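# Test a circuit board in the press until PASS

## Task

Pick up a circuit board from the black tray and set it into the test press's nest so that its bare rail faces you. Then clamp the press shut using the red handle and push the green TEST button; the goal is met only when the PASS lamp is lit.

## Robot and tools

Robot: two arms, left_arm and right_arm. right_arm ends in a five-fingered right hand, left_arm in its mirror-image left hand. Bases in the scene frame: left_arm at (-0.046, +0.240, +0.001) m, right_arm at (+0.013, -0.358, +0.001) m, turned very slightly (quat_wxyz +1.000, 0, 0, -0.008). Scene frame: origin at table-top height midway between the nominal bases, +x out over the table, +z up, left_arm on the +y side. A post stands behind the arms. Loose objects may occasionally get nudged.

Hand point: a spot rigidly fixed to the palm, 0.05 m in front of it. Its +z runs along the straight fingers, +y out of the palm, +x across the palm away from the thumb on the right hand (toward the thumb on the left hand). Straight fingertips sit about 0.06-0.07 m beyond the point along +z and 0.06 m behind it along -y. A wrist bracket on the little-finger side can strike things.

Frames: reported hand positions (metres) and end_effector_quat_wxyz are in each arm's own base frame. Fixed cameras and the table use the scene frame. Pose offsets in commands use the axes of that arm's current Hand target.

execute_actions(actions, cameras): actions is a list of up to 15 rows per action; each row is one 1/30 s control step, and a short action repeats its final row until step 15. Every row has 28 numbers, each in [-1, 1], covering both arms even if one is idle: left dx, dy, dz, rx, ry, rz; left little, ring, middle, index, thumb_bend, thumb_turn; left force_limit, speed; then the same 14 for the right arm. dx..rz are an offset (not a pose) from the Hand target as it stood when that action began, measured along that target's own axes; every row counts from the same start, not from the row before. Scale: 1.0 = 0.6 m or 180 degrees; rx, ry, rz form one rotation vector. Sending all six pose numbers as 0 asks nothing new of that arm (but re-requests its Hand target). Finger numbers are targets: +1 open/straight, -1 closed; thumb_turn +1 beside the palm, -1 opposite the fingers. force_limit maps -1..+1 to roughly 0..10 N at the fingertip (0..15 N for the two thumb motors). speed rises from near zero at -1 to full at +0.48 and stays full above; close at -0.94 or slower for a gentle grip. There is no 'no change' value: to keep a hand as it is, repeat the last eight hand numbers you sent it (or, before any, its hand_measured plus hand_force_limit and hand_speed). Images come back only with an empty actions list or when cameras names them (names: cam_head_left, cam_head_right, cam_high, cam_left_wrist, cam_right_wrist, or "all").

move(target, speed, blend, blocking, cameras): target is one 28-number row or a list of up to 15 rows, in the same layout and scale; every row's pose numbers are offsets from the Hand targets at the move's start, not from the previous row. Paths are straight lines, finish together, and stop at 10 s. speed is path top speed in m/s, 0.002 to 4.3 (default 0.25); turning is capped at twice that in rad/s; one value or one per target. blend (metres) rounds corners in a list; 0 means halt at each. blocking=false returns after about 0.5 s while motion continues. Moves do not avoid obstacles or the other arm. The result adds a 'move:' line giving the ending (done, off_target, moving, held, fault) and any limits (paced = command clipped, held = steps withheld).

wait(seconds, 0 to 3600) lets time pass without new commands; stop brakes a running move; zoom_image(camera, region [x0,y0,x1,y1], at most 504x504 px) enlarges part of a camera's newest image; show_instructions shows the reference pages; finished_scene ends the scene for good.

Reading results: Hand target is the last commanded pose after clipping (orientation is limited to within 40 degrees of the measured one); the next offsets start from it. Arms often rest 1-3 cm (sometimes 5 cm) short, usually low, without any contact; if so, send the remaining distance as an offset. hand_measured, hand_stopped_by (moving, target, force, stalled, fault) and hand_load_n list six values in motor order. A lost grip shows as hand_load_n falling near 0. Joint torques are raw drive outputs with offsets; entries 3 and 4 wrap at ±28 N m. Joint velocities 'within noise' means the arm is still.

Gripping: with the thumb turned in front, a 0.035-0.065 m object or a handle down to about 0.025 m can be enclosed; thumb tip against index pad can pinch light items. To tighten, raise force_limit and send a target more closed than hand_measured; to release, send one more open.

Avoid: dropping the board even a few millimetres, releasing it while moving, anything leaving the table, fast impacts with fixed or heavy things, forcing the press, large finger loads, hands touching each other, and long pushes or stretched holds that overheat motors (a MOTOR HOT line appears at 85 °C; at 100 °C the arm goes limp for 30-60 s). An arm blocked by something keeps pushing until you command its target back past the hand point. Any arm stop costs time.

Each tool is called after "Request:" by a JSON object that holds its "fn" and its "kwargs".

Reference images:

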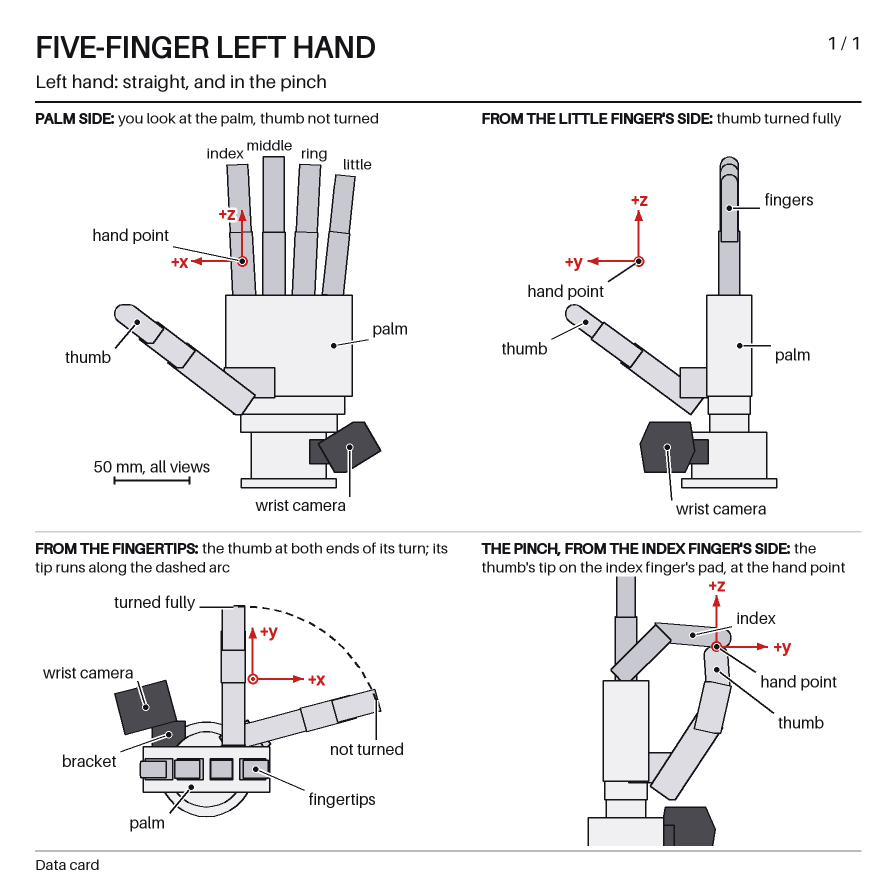

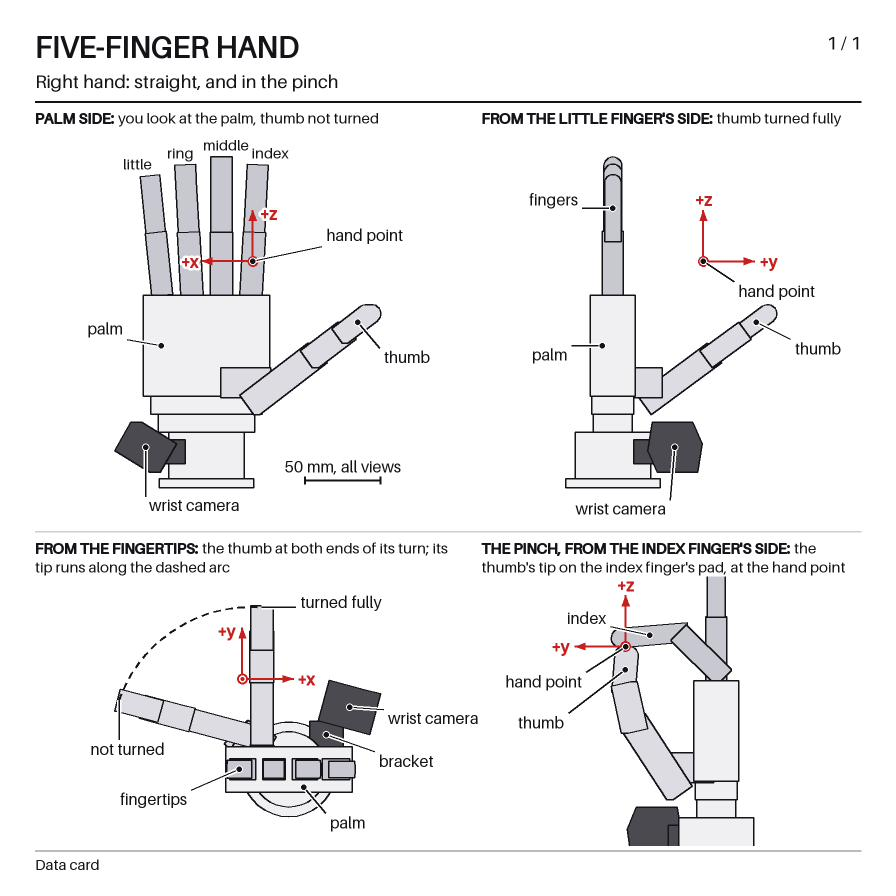

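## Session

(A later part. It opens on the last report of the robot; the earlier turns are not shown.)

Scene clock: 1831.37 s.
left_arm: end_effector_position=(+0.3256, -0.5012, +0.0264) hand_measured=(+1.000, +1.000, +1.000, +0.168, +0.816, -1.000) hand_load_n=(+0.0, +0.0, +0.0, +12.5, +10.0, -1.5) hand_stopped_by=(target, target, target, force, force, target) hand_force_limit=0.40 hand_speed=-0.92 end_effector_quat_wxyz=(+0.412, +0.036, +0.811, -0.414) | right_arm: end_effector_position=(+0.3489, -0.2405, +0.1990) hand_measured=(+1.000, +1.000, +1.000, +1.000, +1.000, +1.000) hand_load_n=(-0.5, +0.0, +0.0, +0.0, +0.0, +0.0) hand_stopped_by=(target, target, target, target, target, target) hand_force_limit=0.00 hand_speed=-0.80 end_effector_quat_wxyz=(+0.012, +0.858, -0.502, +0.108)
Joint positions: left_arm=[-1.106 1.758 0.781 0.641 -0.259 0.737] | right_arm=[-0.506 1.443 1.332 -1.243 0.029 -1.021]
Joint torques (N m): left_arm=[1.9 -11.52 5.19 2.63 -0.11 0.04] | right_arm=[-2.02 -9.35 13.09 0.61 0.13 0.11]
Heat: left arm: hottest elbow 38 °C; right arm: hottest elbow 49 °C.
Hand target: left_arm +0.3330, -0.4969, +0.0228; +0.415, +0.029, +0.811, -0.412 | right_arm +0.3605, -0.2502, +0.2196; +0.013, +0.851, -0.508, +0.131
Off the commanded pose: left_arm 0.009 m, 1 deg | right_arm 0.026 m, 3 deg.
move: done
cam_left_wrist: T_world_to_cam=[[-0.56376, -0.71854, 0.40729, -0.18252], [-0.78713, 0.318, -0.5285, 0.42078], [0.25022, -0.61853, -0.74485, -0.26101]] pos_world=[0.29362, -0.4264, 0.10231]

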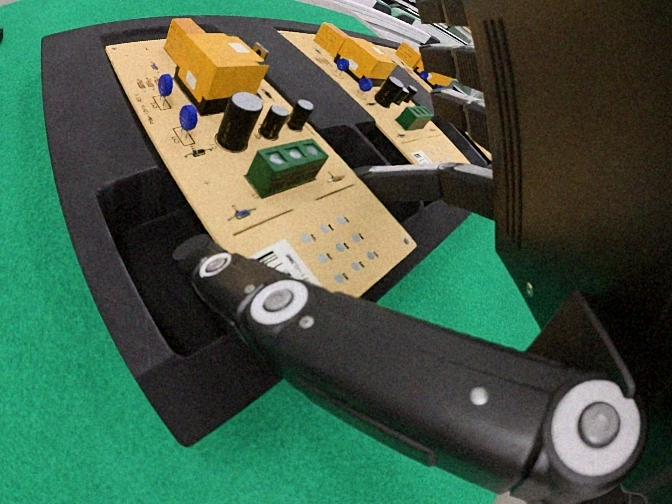

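Request:
{"fn": "move", "kwargs": {"target": [-0.0411,-0.0368,-0.0191,0,0,0,1,1,1,-0.15,0.45,-1,0.4,-0.92, 0,0,0,0,0,0,1,1,1,1,1,1,0,-0.8], "cameras": ["cam_left_wrist"], "speed": 0.05}}

Request:
{"fn": "zoom_image", "kwargs": {"camera": "cam_left_wrist", "region": [50, 30, 450, 400]}}

Scene clock: 1839.97 s.
left_arm: end_effector_position=(+0.3224, -0.4979, +0.0475) hand_measured=(+1.000, +1.000, +1.000, +0.168, +0.816, -1.000) hand_load_n=(+0.0, +0.0, -0.5, +13.0, +9.5, -3.0) hand_stopped_by=(target, target, target, force, force, target) hand_force_limit=0.40 hand_speed=-0.92 end_effector_quat_wxyz=(+0.407, +0.039, +0.814, -0.412) | right_arm: end_effector_position=(+0.3489, -0.2405, +0.1990) hand_measured=(+1.000, +1.000, +1.000, +1.000, +1.000, +1.000) hand_load_n=(+0.0, +0.0, +0.0, +0.5, +0.0, +0.0) hand_stopped_by=(target, target, target, target, target, target) hand_force_limit=0.00 hand_speed=-0.80 end_effector_quat_wxyz=(+0.012, +0.858, -0.502, +0.108)
Joint positions: left_arm=[-1.106 1.692 0.781 0.566 -0.252 0.737] | right_arm=[-0.506 1.443 1.332 -1.243 0.029 -1.021]
Joint torques (N m): left_arm=[1.85 -13.1 6.58 1.47 -0.42 0.04] | right_arm=[-2.02 -9.35 13.04 0.62 0.13 0.11]
Heat: left arm: hottest elbow 38 °C; right arm: hottest elbow 49 °C.
Hand target: left_arm +0.3330, -0.4963, +0.0578; +0.415, +0.029, +0.811, -0.412 | right_arm +0.3605, -0.2502, +0.2196; +0.013, +0.851, -0.508, +0.131
Off the commanded pose: left_arm 0.015 m, 1 deg | right_arm 0.026 m, 3 deg.
move: off_target (left_arm)
cam_left_wrist: T_world_to_cam=[[-0.56638, -0.71723, 0.40594, -0.18893], [-0.78805, 0.32713, -0.5215, 0.43283], [0.24124, -0.61527, -0.7505, -0.2376]] pos_world=[0.2914, -0.42329, 0.1241]

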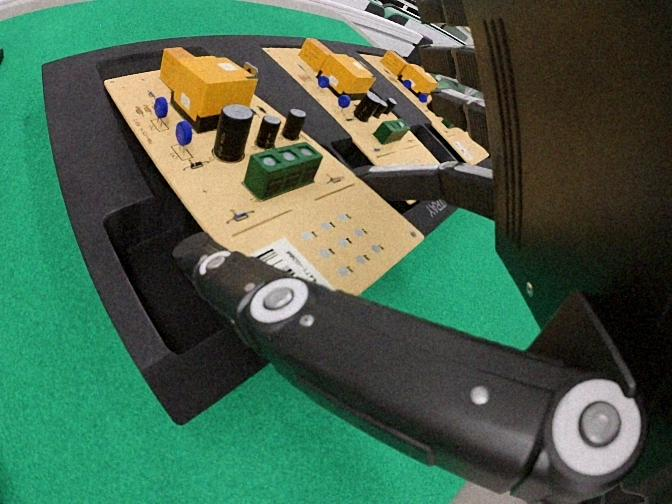

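Scaled by 1.260 from the camera's image (finer frame: 960x720).

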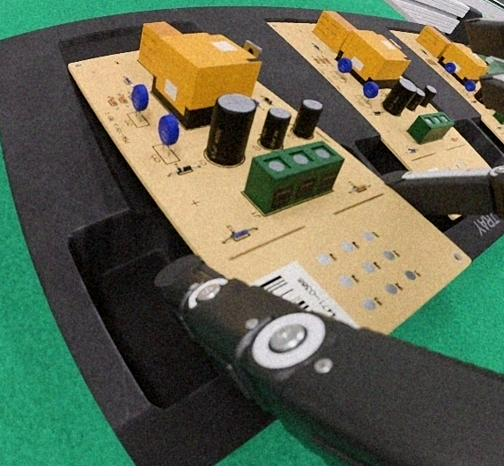

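Request:
{"fn": "move", "kwargs": {"target": [-0.0411,-0.0368,-0.0191,0,0,0,1,1,1,-0.15,0.45,-1,0.4,-0.92, 0,0,0,0,0,0,1,1,1,1,1,1,0,-0.8], "cameras": ["cam_left_wrist"], "speed": 0.05}}

Request:
{"fn": "zoom_image", "kwargs": {"camera": "cam_left_wrist", "region": [50, 30, 450, 400]}}

Scene clock: 1850.57 s.
left_arm: end_effector_position=(+0.3185, -0.4877, +0.0727) hand_measured=(+1.000, +1.000, +1.000, +0.168, +0.814, -1.000) hand_load_n=(+0.0, +0.0, +0.0, +0.0, +0.0, +0.0) hand_stopped_by=(target, target, target, force, force, target) hand_force_limit=0.40 hand_speed=-0.92 end_effector_quat_wxyz=(+0.405, +0.039, +0.820, -0.403) | right_arm: end_effector_position=(+0.3489, -0.2405, +0.1990) hand_measured=(+1.000, +1.000, +1.000, +1.000, +1.000, +1.000) hand_load_n=(+0.0, +0.0, +0.0, +0.0, +0.0, +0.0) hand_stopped_by=(target, target, target, target, target, target) hand_force_limit=0.00 hand_speed=-0.80 end_effector_quat_wxyz=(+0.012, +0.858, -0.502, +0.108)
Joint positions: left_arm=[-1.106 1.605 0.781 0.456 -0.257 0.737] | right_arm=[-0.506 1.443 1.332 -1.243 0.029 -1.021]
Joint torques (N m): left_arm=[1.9 -12.28 8.68 1.62 -0.16 0.05] | right_arm=[-2.08 -9.41 13.09 0.59 0.13 0.11]
Heat: left arm: hottest elbow 38 °C; right arm: hottest elbow 49 °C.
Hand target: left_arm +0.3330, -0.4957, +0.0928; +0.415, +0.030, +0.811, -0.412 | right_arm +0.3605, -0.2502, +0.2196; +0.013, +0.851, -0.508, +0.131
Off the commanded pose: left_arm 0.026 m, 2 deg | right_arm 0.026 m, 3 deg.
move: off_target (left_arm)
cam_left_wrist: T_world_to_cam=[[-0.5593, -0.72843, 0.3957, -0.20102], [-0.79415, 0.33394, -0.50775, 0.4439], [0.23772, -0.59823, -0.76525, -0.20105]] pos_world=[0.28789, -0.41494, 0.15109]

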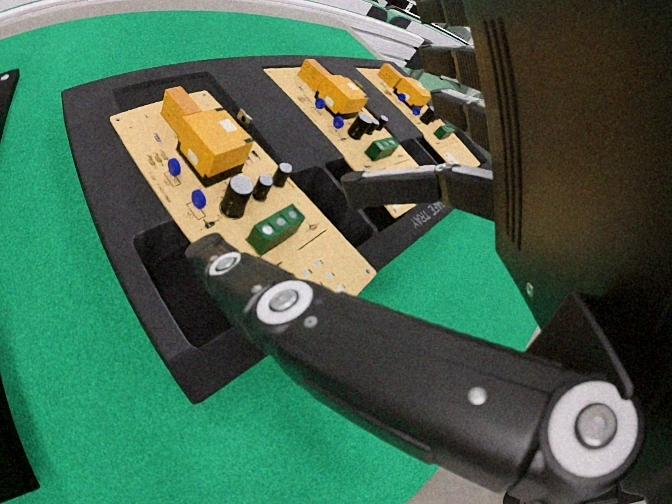

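Scaled by 1.260 from the camera's image (finer frame: 960x720).

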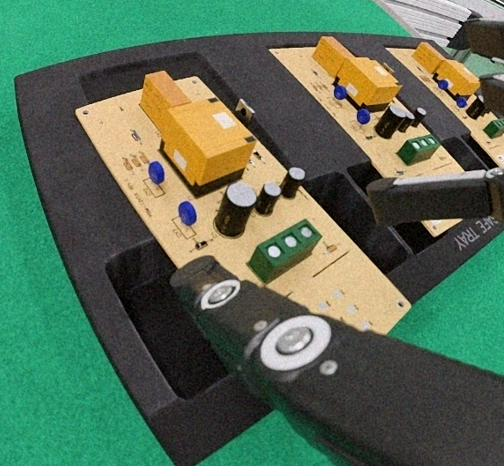

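Request:
{"fn": "move", "kwargs": {"target": [[0,0,0,0,0,0,1,1,1,0.30,0.97,-1,0.4,-0.5, 0,0,0,0,0,0,1,1,1,1,1,1,0,-0.8],[0.054,0.0562,0.019,0,0,0,1,1,1,0.30,0.97,-1,0.4,-0.5, 0,0,0,0,0,0,1,1,1,1,1,1,0,-0.8]], "cameras": ["cam_left_wrist"], "speed": 0.08}}

Request:
{"fn": "zoom_image", "kwargs": {"camera": "cam_left_wrist", "region": [50, 30, 450, 400]}}

Scene clock: 1878.27 s.
left_arm: end_effector_position=(+0.3232, -0.4950, +0.0470) hand_measured=(+1.000, +1.000, +1.000, +0.300, +0.970, -1.000) hand_load_n=(+0.0, +0.0, +0.0, +0.0, +0.0, +0.0) hand_stopped_by=(target, target, target, target, target, target) hand_force_limit=0.40 hand_speed=-0.50 end_effector_quat_wxyz=(+0.410, +0.036, +0.812, -0.413) | right_arm: end_effector_position=(+0.3489, -0.2405, +0.1990) hand_measured=(+1.000, +1.000, +1.000, +1.000, +1.000, +1.000) hand_load_n=(+0.0, +0.0, +0.0, +0.0, +0.0, +0.5) hand_stopped_by=(target, target, target, target, target, target) hand_force_limit=0.00 hand_speed=-0.80 end_effector_quat_wxyz=(+0.012, +0.858, -0.502, +0.108)
Joint positions: left_arm=[-1.104 1.692 0.772 0.579 -0.257 0.737] | right_arm=[-0.506 1.443 1.332 -1.243 0.029 -1.021]
Joint torques (N m): left_arm=[2.08 -11.22 5.57 2.76 0 0.06] | right_arm=[-2.14 -9.35 13.07 0.61 0.13 0.11]
Heat: left arm: hottest elbow 39 °C; right arm: hottest elbow 49 °C.
Hand target: left_arm +0.3324, -0.4909, +0.0449; +0.415, +0.030, +0.811, -0.412 | right_arm +0.3605, -0.2502, +0.2196; +0.013, +0.851, -0.508, +0.131
Off the commanded pose: left_arm 0.010 m, 1 deg | right_arm 0.026 m, 3 deg.
move: done
cam_left_wrist: T_world_to_cam=[[-0.5631, -0.71946, 0.40655, -0.18835], [-0.78829, 0.32, -0.52555, 0.42902], [0.24802, -0.61642, -0.74734, -0.23944]] pos_world=[0.29151, -0.42039, 0.12311]

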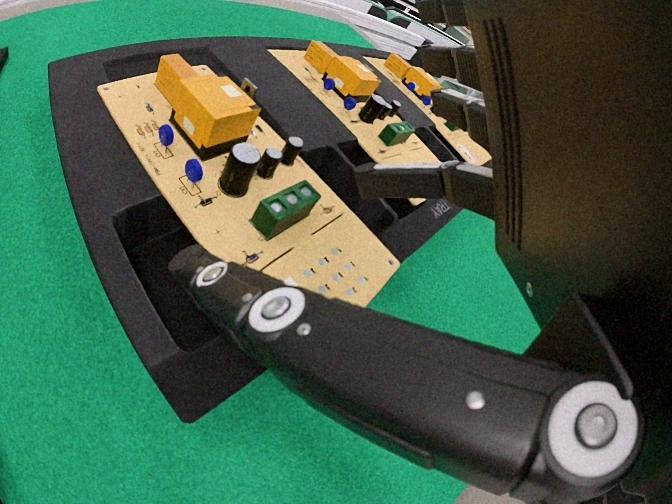

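Scaled by 1.260 from the camera's image (finer frame: 960x720).

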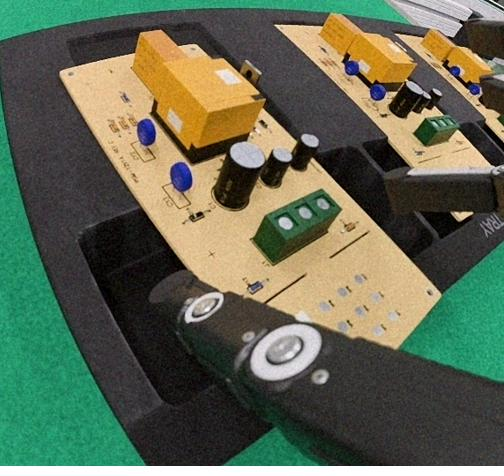

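Request:
{"fn": "execute_actions", "kwargs": {"actions": [], "cameras": ["cam_left_wrist","cam_high"]}}

Scene clock: 1921.20 s.
left_arm: end_effector_position=(+0.3232, -0.4951, +0.0470) hand_measured=(+1.000, +1.000, +1.000, +0.300, +0.970, -1.000) hand_load_n=(+0.0, +0.0, +0.0, +0.0, +0.0, +0.5) hand_stopped_by=(target, target, target, target, target, target) hand_force_limit=0.40 hand_speed=-0.50 end_effector_quat_wxyz=(+0.410, +0.036, +0.812, -0.413) | right_arm: end_effector_position=(+0.3489, -0.2405, +0.1990) hand_measured=(+1.000, +1.000, +1.000, +1.000, +1.000, +1.000) hand_load_n=(+0.0, +0.0, +0.0, +0.0, +0.0, +0.0) hand_stopped_by=(target, target, target, target, target, target) hand_force_limit=0.00 hand_speed=-0.80 end_effector_quat_wxyz=(+0.012, +0.858, -0.502, +0.108)
Joint positions: left_arm=[-1.104 1.692 0.772 0.579 -0.257 0.737] | right_arm=[-0.506 1.443 1.332 -1.243 0.029 -1.021]
Joint velocities: within noise
Joint torques (N m): left_arm=[2.02 -11.22 5.57 2.69 0.01 0.07] | right_arm=[-2.14 -9.41 13.04 0.59 0.13 0.11]
Motor temperatures (°C): left_arm=[29 33 39 29 30 27] | right_arm=[29 35 49 32 29 29]
Heat: left arm: hottest elbow 39 °C; right arm: hottest elbow 49 °C.
Hand target: left_arm +0.3324, -0.4909, +0.0450; +0.415, +0.030, +0.810, -0.412 | right_arm +0.3605, -0.2502, +0.2196; +0.013, +0.851, -0.508, +0.131
Off the commanded pose: left_arm 0.010 m, 1 deg | right_arm 0.026 m, 3 deg.
camera_calibration:
cam_left_wrist: T_world_to_cam=[[-0.56321, -0.71931, 0.40667, -0.18839], [-0.78818, 0.31986, -0.5258, 0.42905], [0.24814, -0.61667, -0.74709, -0.23959]] pos_world=[0.29151, -0.4205, 0.12321]
Images, in order (width x height): cam_high 672x504, cam_left_wrist 672x504.

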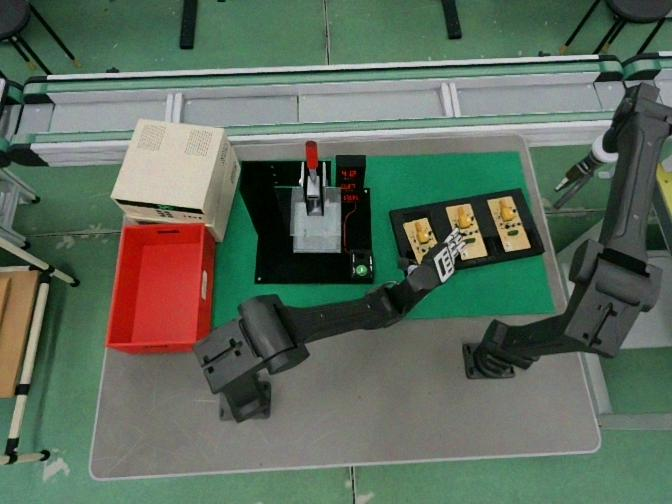

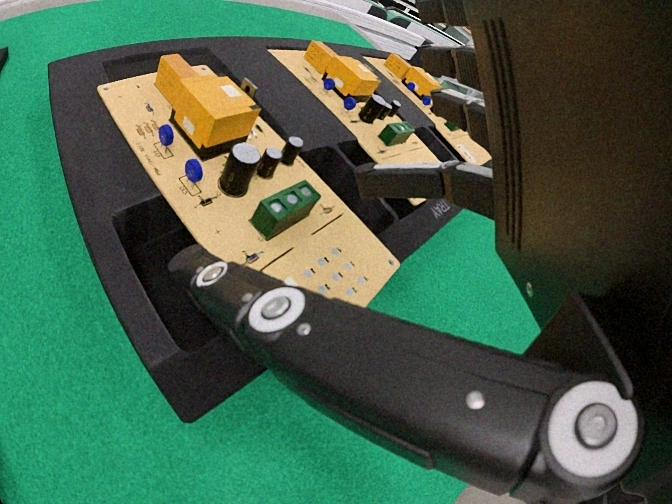

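Request:
{"fn": "move", "kwargs": {"target": [0.0, 0.0231, 0.0119, 0,0,0, 1,1,1,0.30,0.97,-1,0.4,-0.5, 0,0,0,0,0,0, 1,1,1,1,1,1,0,-0.8], "speed": 0.08, "cameras": ["cam_left_wrist"]}}

Scene clock: 1951.67 s.
left_arm: end_effector_position=(+0.3354, -0.4911, +0.0372) hand_measured=(+1.000, +1.000, +1.000, +0.300, +0.970, -1.000) hand_load_n=(+0.0, +0.0, +0.0, +0.5, +0.0, +0.0) hand_stopped_by=(target, target, target, target, target, target) hand_force_limit=0.40 hand_speed=-0.50 end_effector_quat_wxyz=(+0.410, +0.031, +0.812, -0.415) | right_arm: end_effector_position=(+0.3489, -0.2405, +0.1990) hand_measured=(+1.000, +1.000, +1.000, +1.000, +1.000, +1.000) hand_load_n=(+0.0, +0.0, +0.0, +0.0, +0.0, +0.0) hand_stopped_by=(target, target, target, target, target, target) hand_force_limit=0.00 hand_speed=-0.80 end_effector_quat_wxyz=(+0.012, +0.858, -0.502, +0.108)
Joint positions: left_arm=[-1.075 1.722 0.772 0.614 -0.233 0.737] | right_arm=[-0.506 1.443 1.332 -1.243 0.029 -1.021]
Joint torques (N m): left_arm=[1.9 -11.4 5.26 2.71 0.02 0.14] | right_arm=[-2.08 -9.47 13.03 0.64 0.13 0.11]
Heat: left arm: hottest elbow 39 °C; right arm: hottest elbow 49 °C.
Hand target: left_arm +0.3425, -0.4867, +0.0339; +0.415, +0.029, +0.810, -0.412 | right_arm +0.3605, -0.2502, +0.2196; +0.013, +0.851, -0.508, +0.131
Off the commanded pose: left_arm 0.009 m, 1 deg | right_arm 0.026 m, 3 deg.
move: done
cam_left_wrist: T_world_to_cam=[[-0.55652, -0.71979, 0.41496, -0.17751], [-0.79267, 0.31036, -0.52473, 0.42889], [0.24891, -0.62095, -0.74328, -0.24998]] pos_world=[0.3034, -0.4161, 0.1129]

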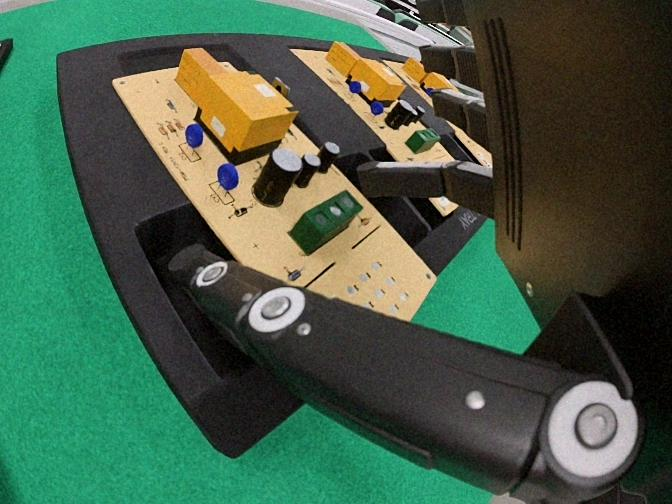

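Request:
{"fn": "move", "kwargs": {"target": [0.0195, 0.0061, 0.0043, 0,0,0, 1,1,1,0.30,0.97,-1,0.4,-0.5, 0,0,0,0,0,0, 1,1,1,1,1,1,0,-0.8], "speed": 0.08, "cameras": ["cam_left_wrist"]}}

Scene clock: 1984.27 s.
left_arm: end_effector_position=(+0.3365, -0.4904, +0.0260) hand_measured=(+1.000, +1.000, +1.000, +0.300, +0.970, -1.000) hand_load_n=(+0.0, +0.0, +0.0, +0.0, +0.0, +0.5) hand_stopped_by=(target, target, target, target, target, target) hand_force_limit=0.40 hand_speed=-0.50 end_effector_quat_wxyz=(+0.412, +0.029, +0.812, -0.412) | right_arm: end_effector_position=(+0.3489, -0.2405, +0.1990) hand_measured=(+1.000, +1.000, +1.000, +1.000, +1.000, +1.000) hand_load_n=(+0.0, +0.0, +0.0, +0.0, +0.0, +0.0) hand_stopped_by=(target, target, target, target, target, target) hand_force_limit=0.00 hand_speed=-0.80 end_effector_quat_wxyz=(+0.012, +0.858, -0.502, +0.108)
Joint positions: left_arm=[-1.075 1.752 0.769 0.647 -0.241 0.737] | right_arm=[-0.506 1.443 1.332 -1.243 0.029 -1.021]
Joint torques (N m): left_arm=[0.97 -11.46 5.08 2.76 -0.19 0.11] | right_arm=[-2.02 -9.41 13.08 0.61 0.12 0.11]
Heat: left arm: hottest elbow 39 °C; right arm: hottest elbow 49 °C.
Hand target: left_arm +0.3380, -0.4895, +0.0225; +0.415, +0.029, +0.810, -0.412 | right_arm +0.3605, -0.2502, +0.2196; +0.013, +0.851, -0.508, +0.131
Off the commanded pose: left_arm 0.004 m, 0 deg | right_arm 0.026 m, 3 deg.
move: done
cam_left_wrist: T_world_to_cam=[[-0.55236, -0.72428, 0.41269, -0.1752], [-0.79384, 0.30594, -0.52557, 0.422], [0.2544, -0.61792, -0.74395, -0.2586]] pos_world=[0.30401, -0.41579, 0.10171]

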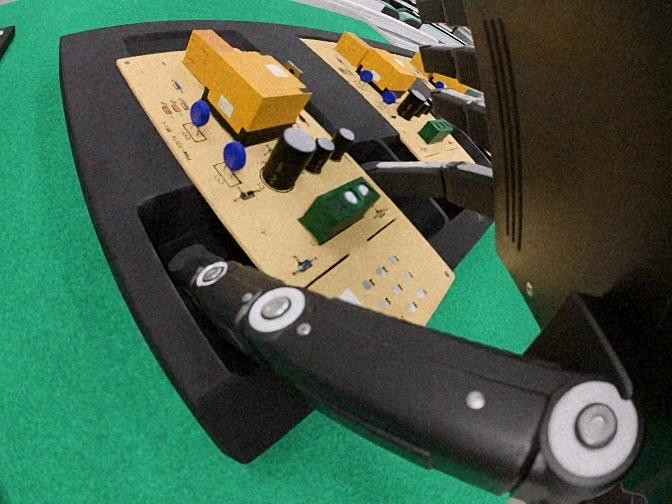

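Request:
{"fn": "move", "kwargs": {"target": [0,0,0, 0,0,0, 1,1,1,-0.15,0.45,-1,0.4,-0.92, 0,0,0,0,0,0, 1,1,1,1,1,1,0,-0.8], "cameras": ["cam_left_wrist"]}}

Request:
{"fn": "zoom_image", "kwargs": {"camera": "cam_left_wrist", "region": [120, 20, 520, 320]}}

Scene clock: 2003.10 s.
left_arm: end_effector_position=(+0.3364, -0.4896, +0.0257) hand_measured=(+1.000, +1.000, +1.000, +0.154, +0.500, -1.000) hand_load_n=(+0.0, +0.0, -0.5, +7.0, +10.0, +0.0) hand_stopped_by=(target, target, target, force, force, target) hand_force_limit=0.40 hand_speed=-0.92 end_effector_quat_wxyz=(+0.413, +0.028, +0.812, -0.412) | right_arm: end_effector_position=(+0.3489, -0.2405, +0.1990) hand_measured=(+1.000, +1.000, +1.000, +1.000, +1.000, +1.000) hand_load_n=(+0.0, +0.0, +0.0, +0.0, +0.0, +0.0) hand_stopped_by=(target, target, target, target, target, target) hand_force_limit=0.00 hand_speed=-0.80 end_effector_quat_wxyz=(+0.012, +0.858, -0.502, +0.108)
Joint positions: left_arm=[-1.075 1.752 0.767 0.651 -0.242 0.737] | right_arm=[-0.506 1.443 1.332 -1.243 0.029 -1.021]
Joint torques (N m): left_arm=[0.97 -11.46 5.22 2.59 -0.11 0.11] | right_arm=[-2.02 -9.41 13.08 0.65 0.13 0.11]
Heat: left arm: hottest elbow 38 °C; right arm: hottest elbow 49 °C.
Hand target: left_arm +0.3379, -0.4894, +0.0225; +0.415, +0.029, +0.810, -0.412 | right_arm +0.3605, -0.2502, +0.2196; +0.013, +0.851, -0.508, +0.131
Off the commanded pose: left_arm 0.004 m, 0 deg | right_arm 0.026 m, 3 deg.
move: done
cam_left_wrist: T_world_to_cam=[[-0.55171, -0.72474, 0.41276, -0.17506], [-0.79377, 0.30436, -0.52658, 0.42078], [0.25601, -0.61816, -0.7432, -0.25892]] pos_world=[0.30371, -0.41499, 0.10141]

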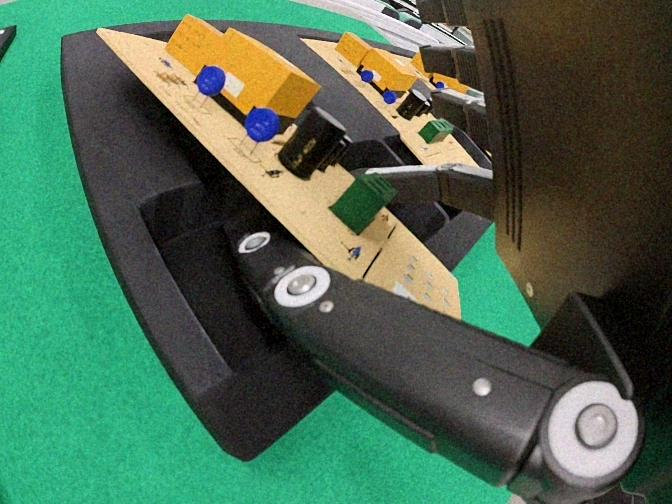

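Scaled by 1.260 from the camera's image (finer frame: 960x720).

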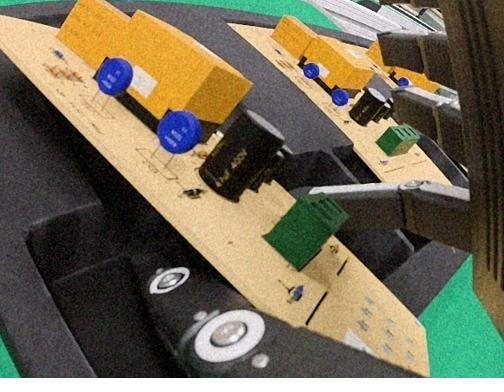

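Request:
{"fn": "move", "kwargs": {"target": [0,0,0, 0,0,0, 1,1,1,0.30,0.97,-1,0.4,-0.9, 0,0,0,0,0,0, 1,1,1,1,1,1,0,-0.8], "cameras": ["cam_left_wrist"]}}

Scene clock: 2023.00 s.
left_arm: end_effector_position=(+0.3359, -0.4889, +0.0249) hand_measured=(+1.000, +1.000, +1.000, +0.300, +0.970, -1.000) hand_load_n=(+0.0, +0.0, +0.0, +0.0, -1.0, +0.0) hand_stopped_by=(target, target, target, target, target, target) hand_force_limit=0.40 hand_speed=-0.90 end_effector_quat_wxyz=(+0.413, +0.028, +0.812, -0.412) | right_arm: end_effector_position=(+0.3489, -0.2405, +0.1990) hand_measured=(+1.000, +1.000, +1.000, +1.000, +1.000, +1.000) hand_load_n=(+0.0, +0.5, +0.0, +0.0, +0.0, -0.5) hand_stopped_by=(target, target, target, target, target, target) hand_force_limit=0.00 hand_speed=-0.80 end_effector_quat_wxyz=(+0.012, +0.858, -0.502, +0.108)
Joint positions: left_arm=[-1.075 1.752 0.764 0.652 -0.242 0.737] | right_arm=[-0.506 1.443 1.332 -1.243 0.029 -1.021]
Joint torques (N m): left_arm=[1.03 -11.46 5.38 2.52 -0.13 0.11] | right_arm=[-2.08 -9.29 13.07 0.64 0.12 0.1]
Heat: left arm: hottest elbow 38 °C; right arm: hottest elbow 50 °C.
Hand target: left_arm +0.3380, -0.4895, +0.0226; +0.415, +0.029, +0.810, -0.412 | right_arm +0.3605, -0.2502, +0.2196; +0.013, +0.851, -0.508, +0.131
Off the commanded pose: left_arm 0.003 m, 0 deg | right_arm 0.026 m, 3 deg.
move: done
cam_left_wrist: T_world_to_cam=[[-0.55172, -0.72493, 0.4124, -0.17452], [-0.79399, 0.30518, -0.52578, 0.42021], [0.2553, -0.61753, -0.74396, -0.25835]] pos_world=[0.30331, -0.41429, 0.10071]

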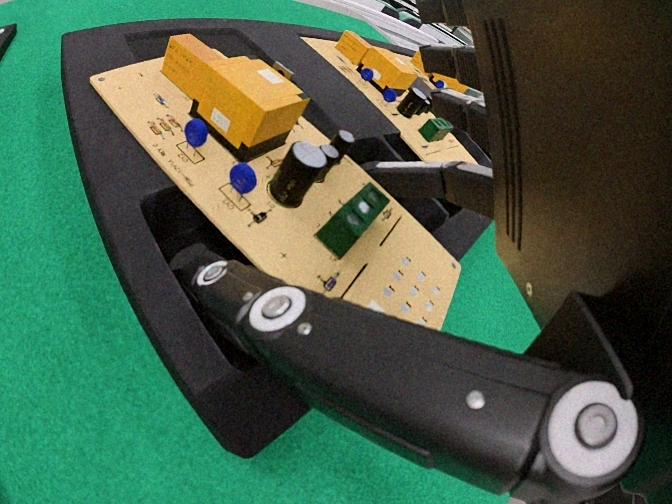

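Request:
{"fn": "move", "kwargs": {"target": [-0.0822, -0.0735, -0.0381, 0,0,0, 1,1,1,0.30,0.97,-1,0.4,-0.9, 0,0,0,0,0,0, 1,1,1,1,1,1,0,-0.8], "speed": 0.1, "cameras": ["cam_left_wrist","cam_high","cam_head_left","cam_head_right"]}}

Request:
{"fn": "zoom_image", "kwargs": {"camera": "cam_left_wrist", "region": [80, 60, 480, 360]}}

Request:
{"fn": "zoom_image", "kwargs": {"camera": "cam_high", "region": [380, 180, 560, 280]}}

Scene clock: 2118.47 s.
left_arm: end_effector_position=(+0.3285, -0.4761, +0.0730) hand_measured=(+1.000, +1.000, +1.000, +0.300, +0.970, -1.000) hand_load_n=(+0.0, +0.0, +0.0, +0.0, +0.0, +0.0) hand_stopped_by=(target, target, target, target, target, target) hand_force_limit=0.40 hand_speed=-0.90 end_effector_quat_wxyz=(+0.406, +0.032, +0.820, -0.402) | right_arm: end_effector_position=(+0.3489, -0.2405, +0.1990) hand_measured=(+1.000, +1.000, +1.000, +1.000, +1.000, +1.000) hand_load_n=(+0.0, +0.0, -0.5, +0.0, +0.0, +0.0) hand_stopped_by=(target, target, target, target, target, target) hand_force_limit=0.00 hand_speed=-0.80 end_effector_quat_wxyz=(+0.012, +0.858, -0.502, +0.108)
Joint positions: left_arm=[-1.075 1.593 0.766 0.462 -0.239 0.737] | right_arm=[-0.506 1.443 1.332 -1.243 0.029 -1.021]
Joint torques (N m): left_arm=[1.14 -11.81 8.8 1.58 -0.15 0.11] | right_arm=[-2.08 -9.41 13.08 0.62 0.12 0.11]
Heat: left arm: hottest elbow 38 °C; right arm: hottest elbow 50 °C.
Hand target: left_arm +0.3381, -0.4881, +0.0924; +0.415, +0.029, +0.811, -0.412 | right_arm +0.3605, -0.2502, +0.2196; +0.013, +0.851, -0.508, +0.131
Off the commanded pose: left_arm 0.025 m, 2 deg | right_arm 0.026 m, 3 deg.
move: off_target (left_arm)
cam_left_wrist: T_world_to_cam=[[-0.54725, -0.73419, 0.40184, -0.19432], [-0.80092, 0.31999, -0.5061, 0.44362], [0.24299, -0.59881, -0.76314, -0.19842]] pos_world=[0.29718, -0.40343, 0.15118]
Images, in order (width x height): cam_head_left 672x504, cam_head_right 672x504, cam_high 672x504, cam_left_wrist 672x504.

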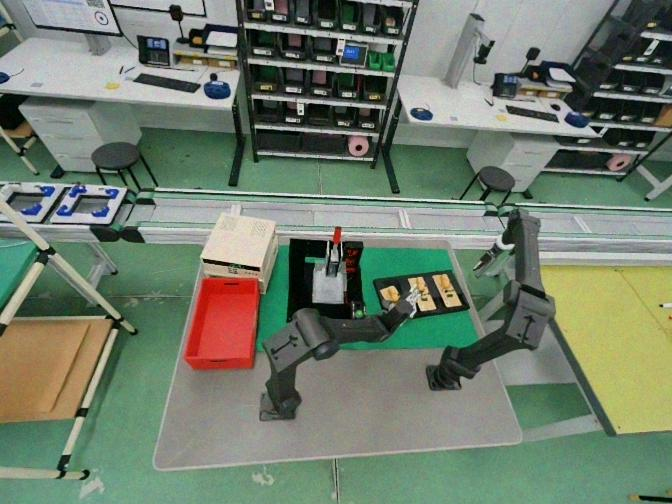

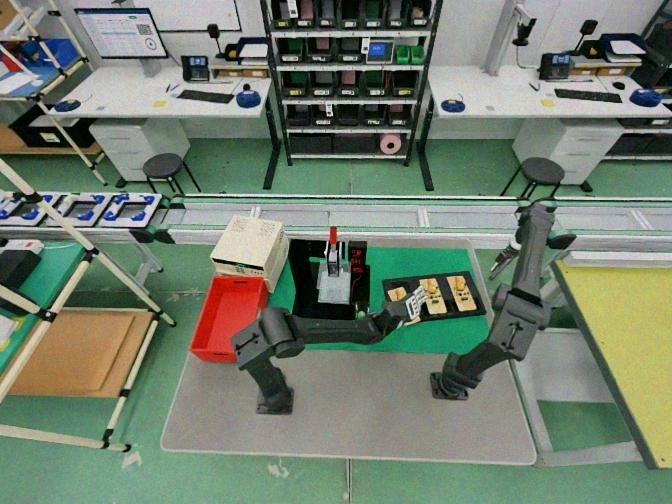

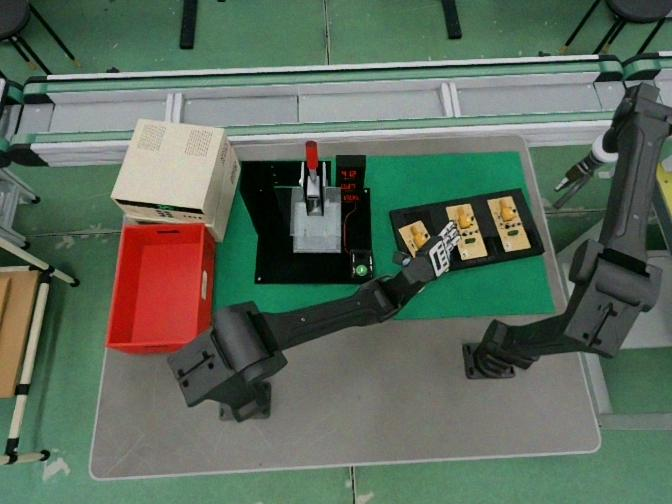

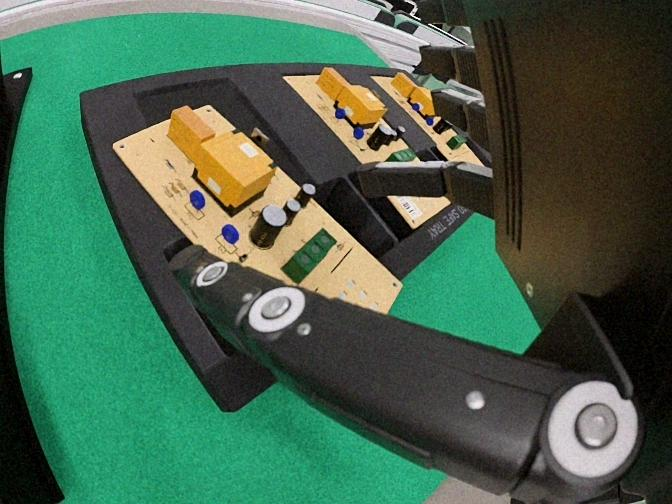

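Scaled by 1.260 from the camera's image (finer frame: 960x720).

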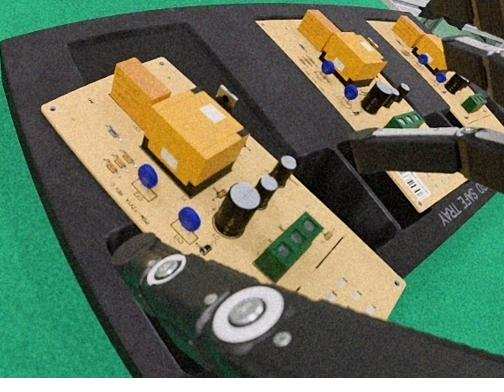

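Scaled by 2.800 from the camera's image (finer frame: 960x720).

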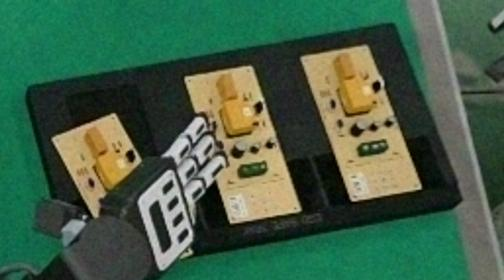

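Request:
{"fn": "zoom_image", "kwargs": {"camera": "cam_left_wrist", "region": [100, 80, 340, 260]}}

Scaled by 2.100 from the camera's image (finer frame: 960x720).

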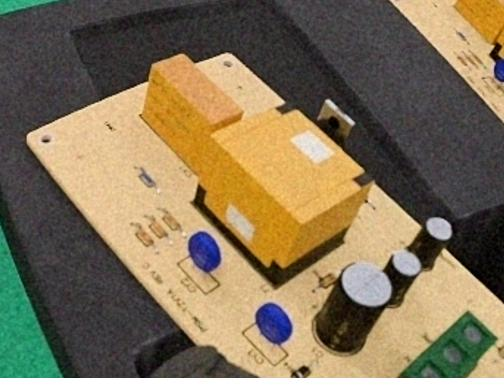

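Request:
{"fn": "move", "kwargs": {"target": [[-0.1408, -0.126, -0.0654, 0,0,0, 1,1,1,0.30,0.97,-1,0.4,-0.5, 0,0,0,0,0,0, 1,1,1,1,1,1,0,-0.8],[-0.1408, -0.126, -0.0654, 0,0,0, -0.9,-0.9,-0.9,1,1,1,0.4,0.2, 0,0,0,0,0,0, 1,1,1,1,1,1,0,-0.8],[-0.3195, 0.0165, -0.0498, -0.2133,0.3377,0.1005, -0.9,-0.9,-0.9,1,1,1,0.4,0.2, 0,0,0,0,0,0, 1,1,1,1,1,1,0,-0.8]], "speed": 0.15, "cameras": ["cam_left_wrist","cam_high"]}}

Scene clock: 2906.50 s.
left_arm: end_effector_position=(+0.4345, -0.4054, +0.2212) hand_measured=(-0.900, -0.900, -0.900, +1.000, +1.000, +1.000) hand_load_n=(+0.0, +0.0, +0.0, +0.0, +0.0, +0.0) hand_stopped_by=(target, target, target, target, target, target) hand_force_limit=0.40 hand_speed=0.20 end_effector_quat_wxyz=(+0.011, +0.221, +0.975, -0.006) | right_arm: end_effector_position=(+0.3489, -0.2405, +0.1990) hand_measured=(+1.000, +1.000, +1.000, +1.000, +1.000, +1.000) hand_load_n=(+0.0, +0.0, +0.0, +0.0, +0.0, +0.0) hand_stopped_by=(target, target, target, target, target, target) hand_force_limit=0.00 hand_speed=-0.80 end_effector_quat_wxyz=(+0.012, +0.858, -0.502, +0.108)
Joint positions: left_arm=[-0.826 2.058 2.209 -1.696 -0.003 1.19] | right_arm=[-0.506 1.443 1.332 -1.243 0.029 -1.021]
Joint torques (N m): left_arm=[1.96 -17.67 10.24 0.02 -0.13 0.16] | right_arm=[-2.02 -9.41 13.09 0.58 0.12 0.11]
Motor temperatures (°C): left_arm=[29 33 46 28 30 27] | right_arm=[29 35 51 31 29 29]
Heat: left arm: hottest elbow 46 °C; right arm: hottest elbow 51 °C.
Hand target: left_arm +0.4478, -0.4045, +0.2293; +0.001, +0.217, +0.976, +0.000 | right_arm +0.3605, -0.2502, +0.2196; +0.013, +0.851, -0.508, +0.131
Off the commanded pose: left_arm 0.016 m, 1 deg | right_arm 0.026 m, 3 deg.
joint sent to its limit (left arm) — joint 4 (wrist pitch), lower limit. The joint targets are off in orientation, not in position.
move: off_target (left_arm); target 2's new numbers were sent with left_arm's hand 0.025 m and 2 deg from that target
cam_left_wrist: T_world_to_cam=[[-0.67335, -0.73919, -0.0142, 0.00084], [-0.62952, 0.56316, 0.53531, 0.37455], [-0.3877, 0.36939, -0.84454, 0.61589]] pos_world=[0.47513, -0.43781, 0.31966]
Images, in order (width x height): cam_high 672x504, cam_left_wrist 672x504.

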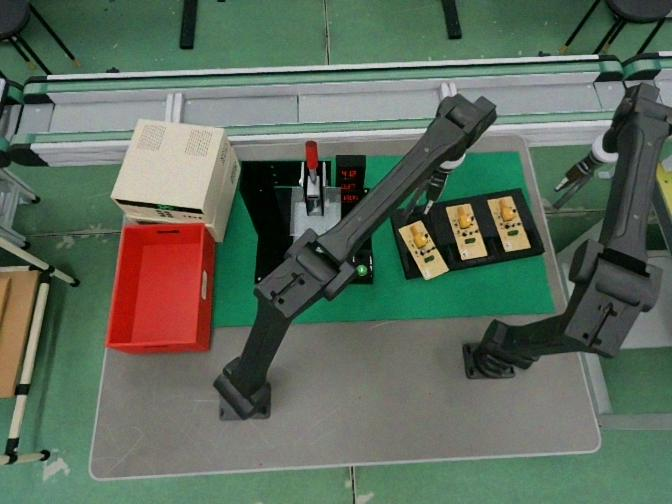

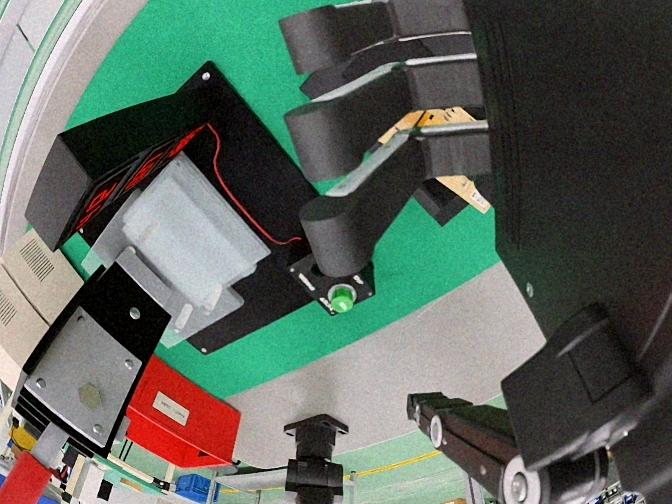

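Request:
{"fn": "move", "kwargs": {"target": [-0.0487, 0.0366, 0.1755, 0,0,0, -0.9,-0.9,-0.9,1,1,1,0.4,0.2, 0,0,0,0,0,0, 1,1,1,1,1,1,0,-0.8], "speed": 0.15, "cameras": ["cam_left_wrist","cam_high"]}}

Request:
{"fn": "zoom_image", "kwargs": {"camera": "cam_high", "region": [370, 180, 490, 290]}}

Request:
{"fn": "zoom_image", "kwargs": {"camera": "cam_left_wrist", "region": [260, 0, 510, 200]}}

Scene clock: 2927.33 s.
left_arm: end_effector_position=(+0.4741, -0.4012, +0.1265) hand_measured=(-0.900, -0.900, -0.900, +1.000, +1.000, +1.000) hand_load_n=(+0.5, +0.0, +0.0, +0.0, +0.0, +0.0) hand_stopped_by=(target, target, target, target, target, target) hand_force_limit=0.40 hand_speed=0.20 end_effector_quat_wxyz=(-0.003, +0.219, +0.976, +0.003) | right_arm: end_effector_position=(+0.3489, -0.2405, +0.1990) hand_measured=(+1.000, +1.000, +1.000, +1.000, +1.000, +1.000) hand_load_n=(+0.0, +0.0, +0.0, +0.0, +0.0, +0.0) hand_stopped_by=(target, target, target, target, target, target) hand_force_limit=0.00 hand_speed=-0.80 end_effector_quat_wxyz=(+0.012, +0.858, -0.502, +0.108)
Joint positions: left_arm=[-0.778 2.16 2.125 -1.544 -0.003 1.234] | right_arm=[-0.506 1.443 1.332 -1.243 0.029 -1.021]
Joint torques (N m): left_arm=[1.9 -19.37 7.45 0.73 0.04 0.12] | right_arm=[-2.14 -9.35 13.05 0.62 0.13 0.1]
Heat: left arm: hottest elbow 46 °C; right arm: hottest elbow 52 °C.
Hand target: left_arm +0.4837, -0.3970, +0.1240; +0.001, +0.217, +0.976, +0.000 | right_arm +0.3605, -0.2502, +0.2196; +0.013, +0.851, -0.508, +0.131
Off the commanded pose: left_arm 0.011 m, 1 deg | right_arm 0.026 m, 3 deg.
move: off_target (left_arm)
cam_left_wrist: T_world_to_cam=[[-0.67092, -0.74134, -0.01666, 0.02759], [-0.61899, 0.54754, 0.56307, 0.43299], [-0.4083, 0.38809, -0.82624, 0.56466]] pos_world=[0.51708, -0.43577, 0.2232]
Images, in order (width x height): cam_high 672x504, cam_left_wrist 672x504.

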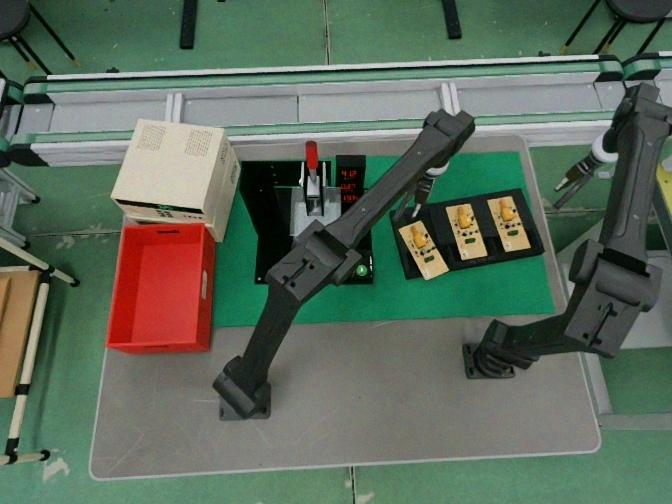

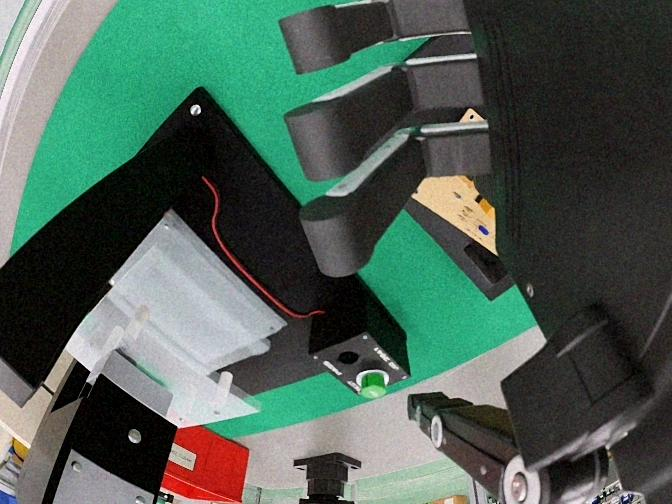

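Scaled by 4.200 from the camera's image (finer frame: 960x720).

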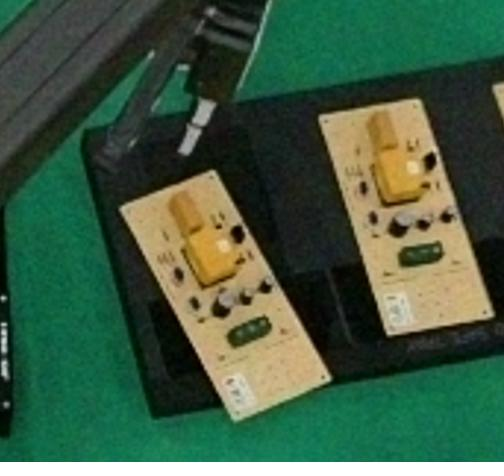

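Scaled by 2.016 from the camera's image (finer frame: 960x720).

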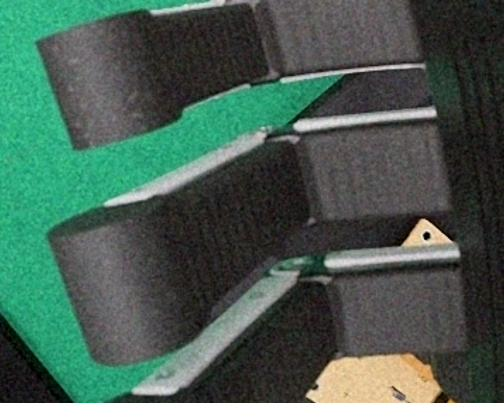

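Request:
{"fn": "move", "kwargs": {"target": [0.0064, 0.0077, 0.0492, 0,0,0, -0.9,-0.9,-0.9,1,1,1,0.4,0.2, 0,0,0,0,0,0, 1,1,1,1,1,1,0,-0.8], "speed": 0.1, "cameras": ["cam_high"]}}

Request:
{"fn": "zoom_image", "kwargs": {"camera": "cam_high", "region": [380, 190, 450, 250]}}

Scene clock: 2954.80 s.
left_arm: end_effector_position=(+0.4733, -0.3965, +0.0931) hand_measured=(-0.900, -0.900, -0.900, +1.000, +1.000, +1.000) hand_load_n=(+0.0, +0.0, +0.0, +0.0, -0.5, +0.0) hand_stopped_by=(target, target, target, target, target, target) hand_force_limit=0.40 hand_speed=0.20 end_effector_quat_wxyz=(-0.005, +0.219, +0.976, +0.004) | right_arm: end_effector_position=(+0.3489, -0.2405, +0.1990) hand_measured=(+1.000, +1.000, +1.000, +1.000, +1.000, +1.000) hand_load_n=(+0.0, +0.0, +0.0, +0.0, +0.0, +0.0) hand_stopped_by=(target, target, target, target, target, target) hand_force_limit=0.00 hand_speed=-0.80 end_effector_quat_wxyz=(+0.012, +0.858, -0.502, +0.108)
Joint positions: left_arm=[-0.773 2.16 2.037 -1.46 -0.003 1.24] | right_arm=[-0.506 1.443 1.332 -1.243 0.029 -1.021]
Joint torques (N m): left_arm=[1.9 -20.01 7.12 0.73 0.03 0.13] | right_arm=[-2.02 -9.41 13.08 0.64 0.12 0.11]
Heat: left arm: hottest elbow 44 °C; right arm: hottest elbow 52 °C.
Hand target: left_arm +0.4824, -0.3912, +0.0946; +0.001, +0.217, +0.976, +0.000 | right_arm +0.3605, -0.2502, +0.2196; +0.013, +0.851, -0.508, +0.131
Off the commanded pose: left_arm 0.010 m, 1 deg | right_arm 0.026 m, 3 deg.
move: done

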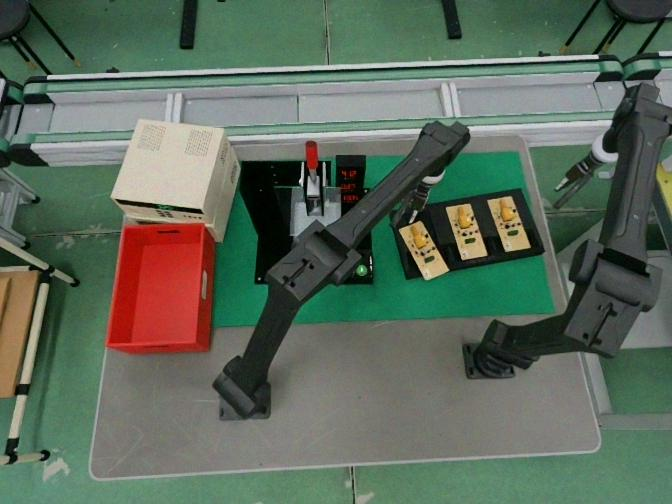

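Scaled by 7.200 from the camera's image (finer frame: 960x720).

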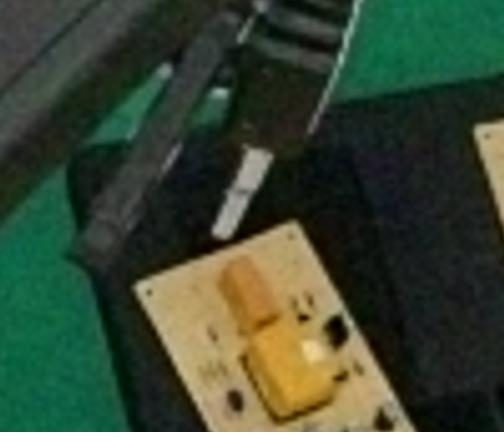

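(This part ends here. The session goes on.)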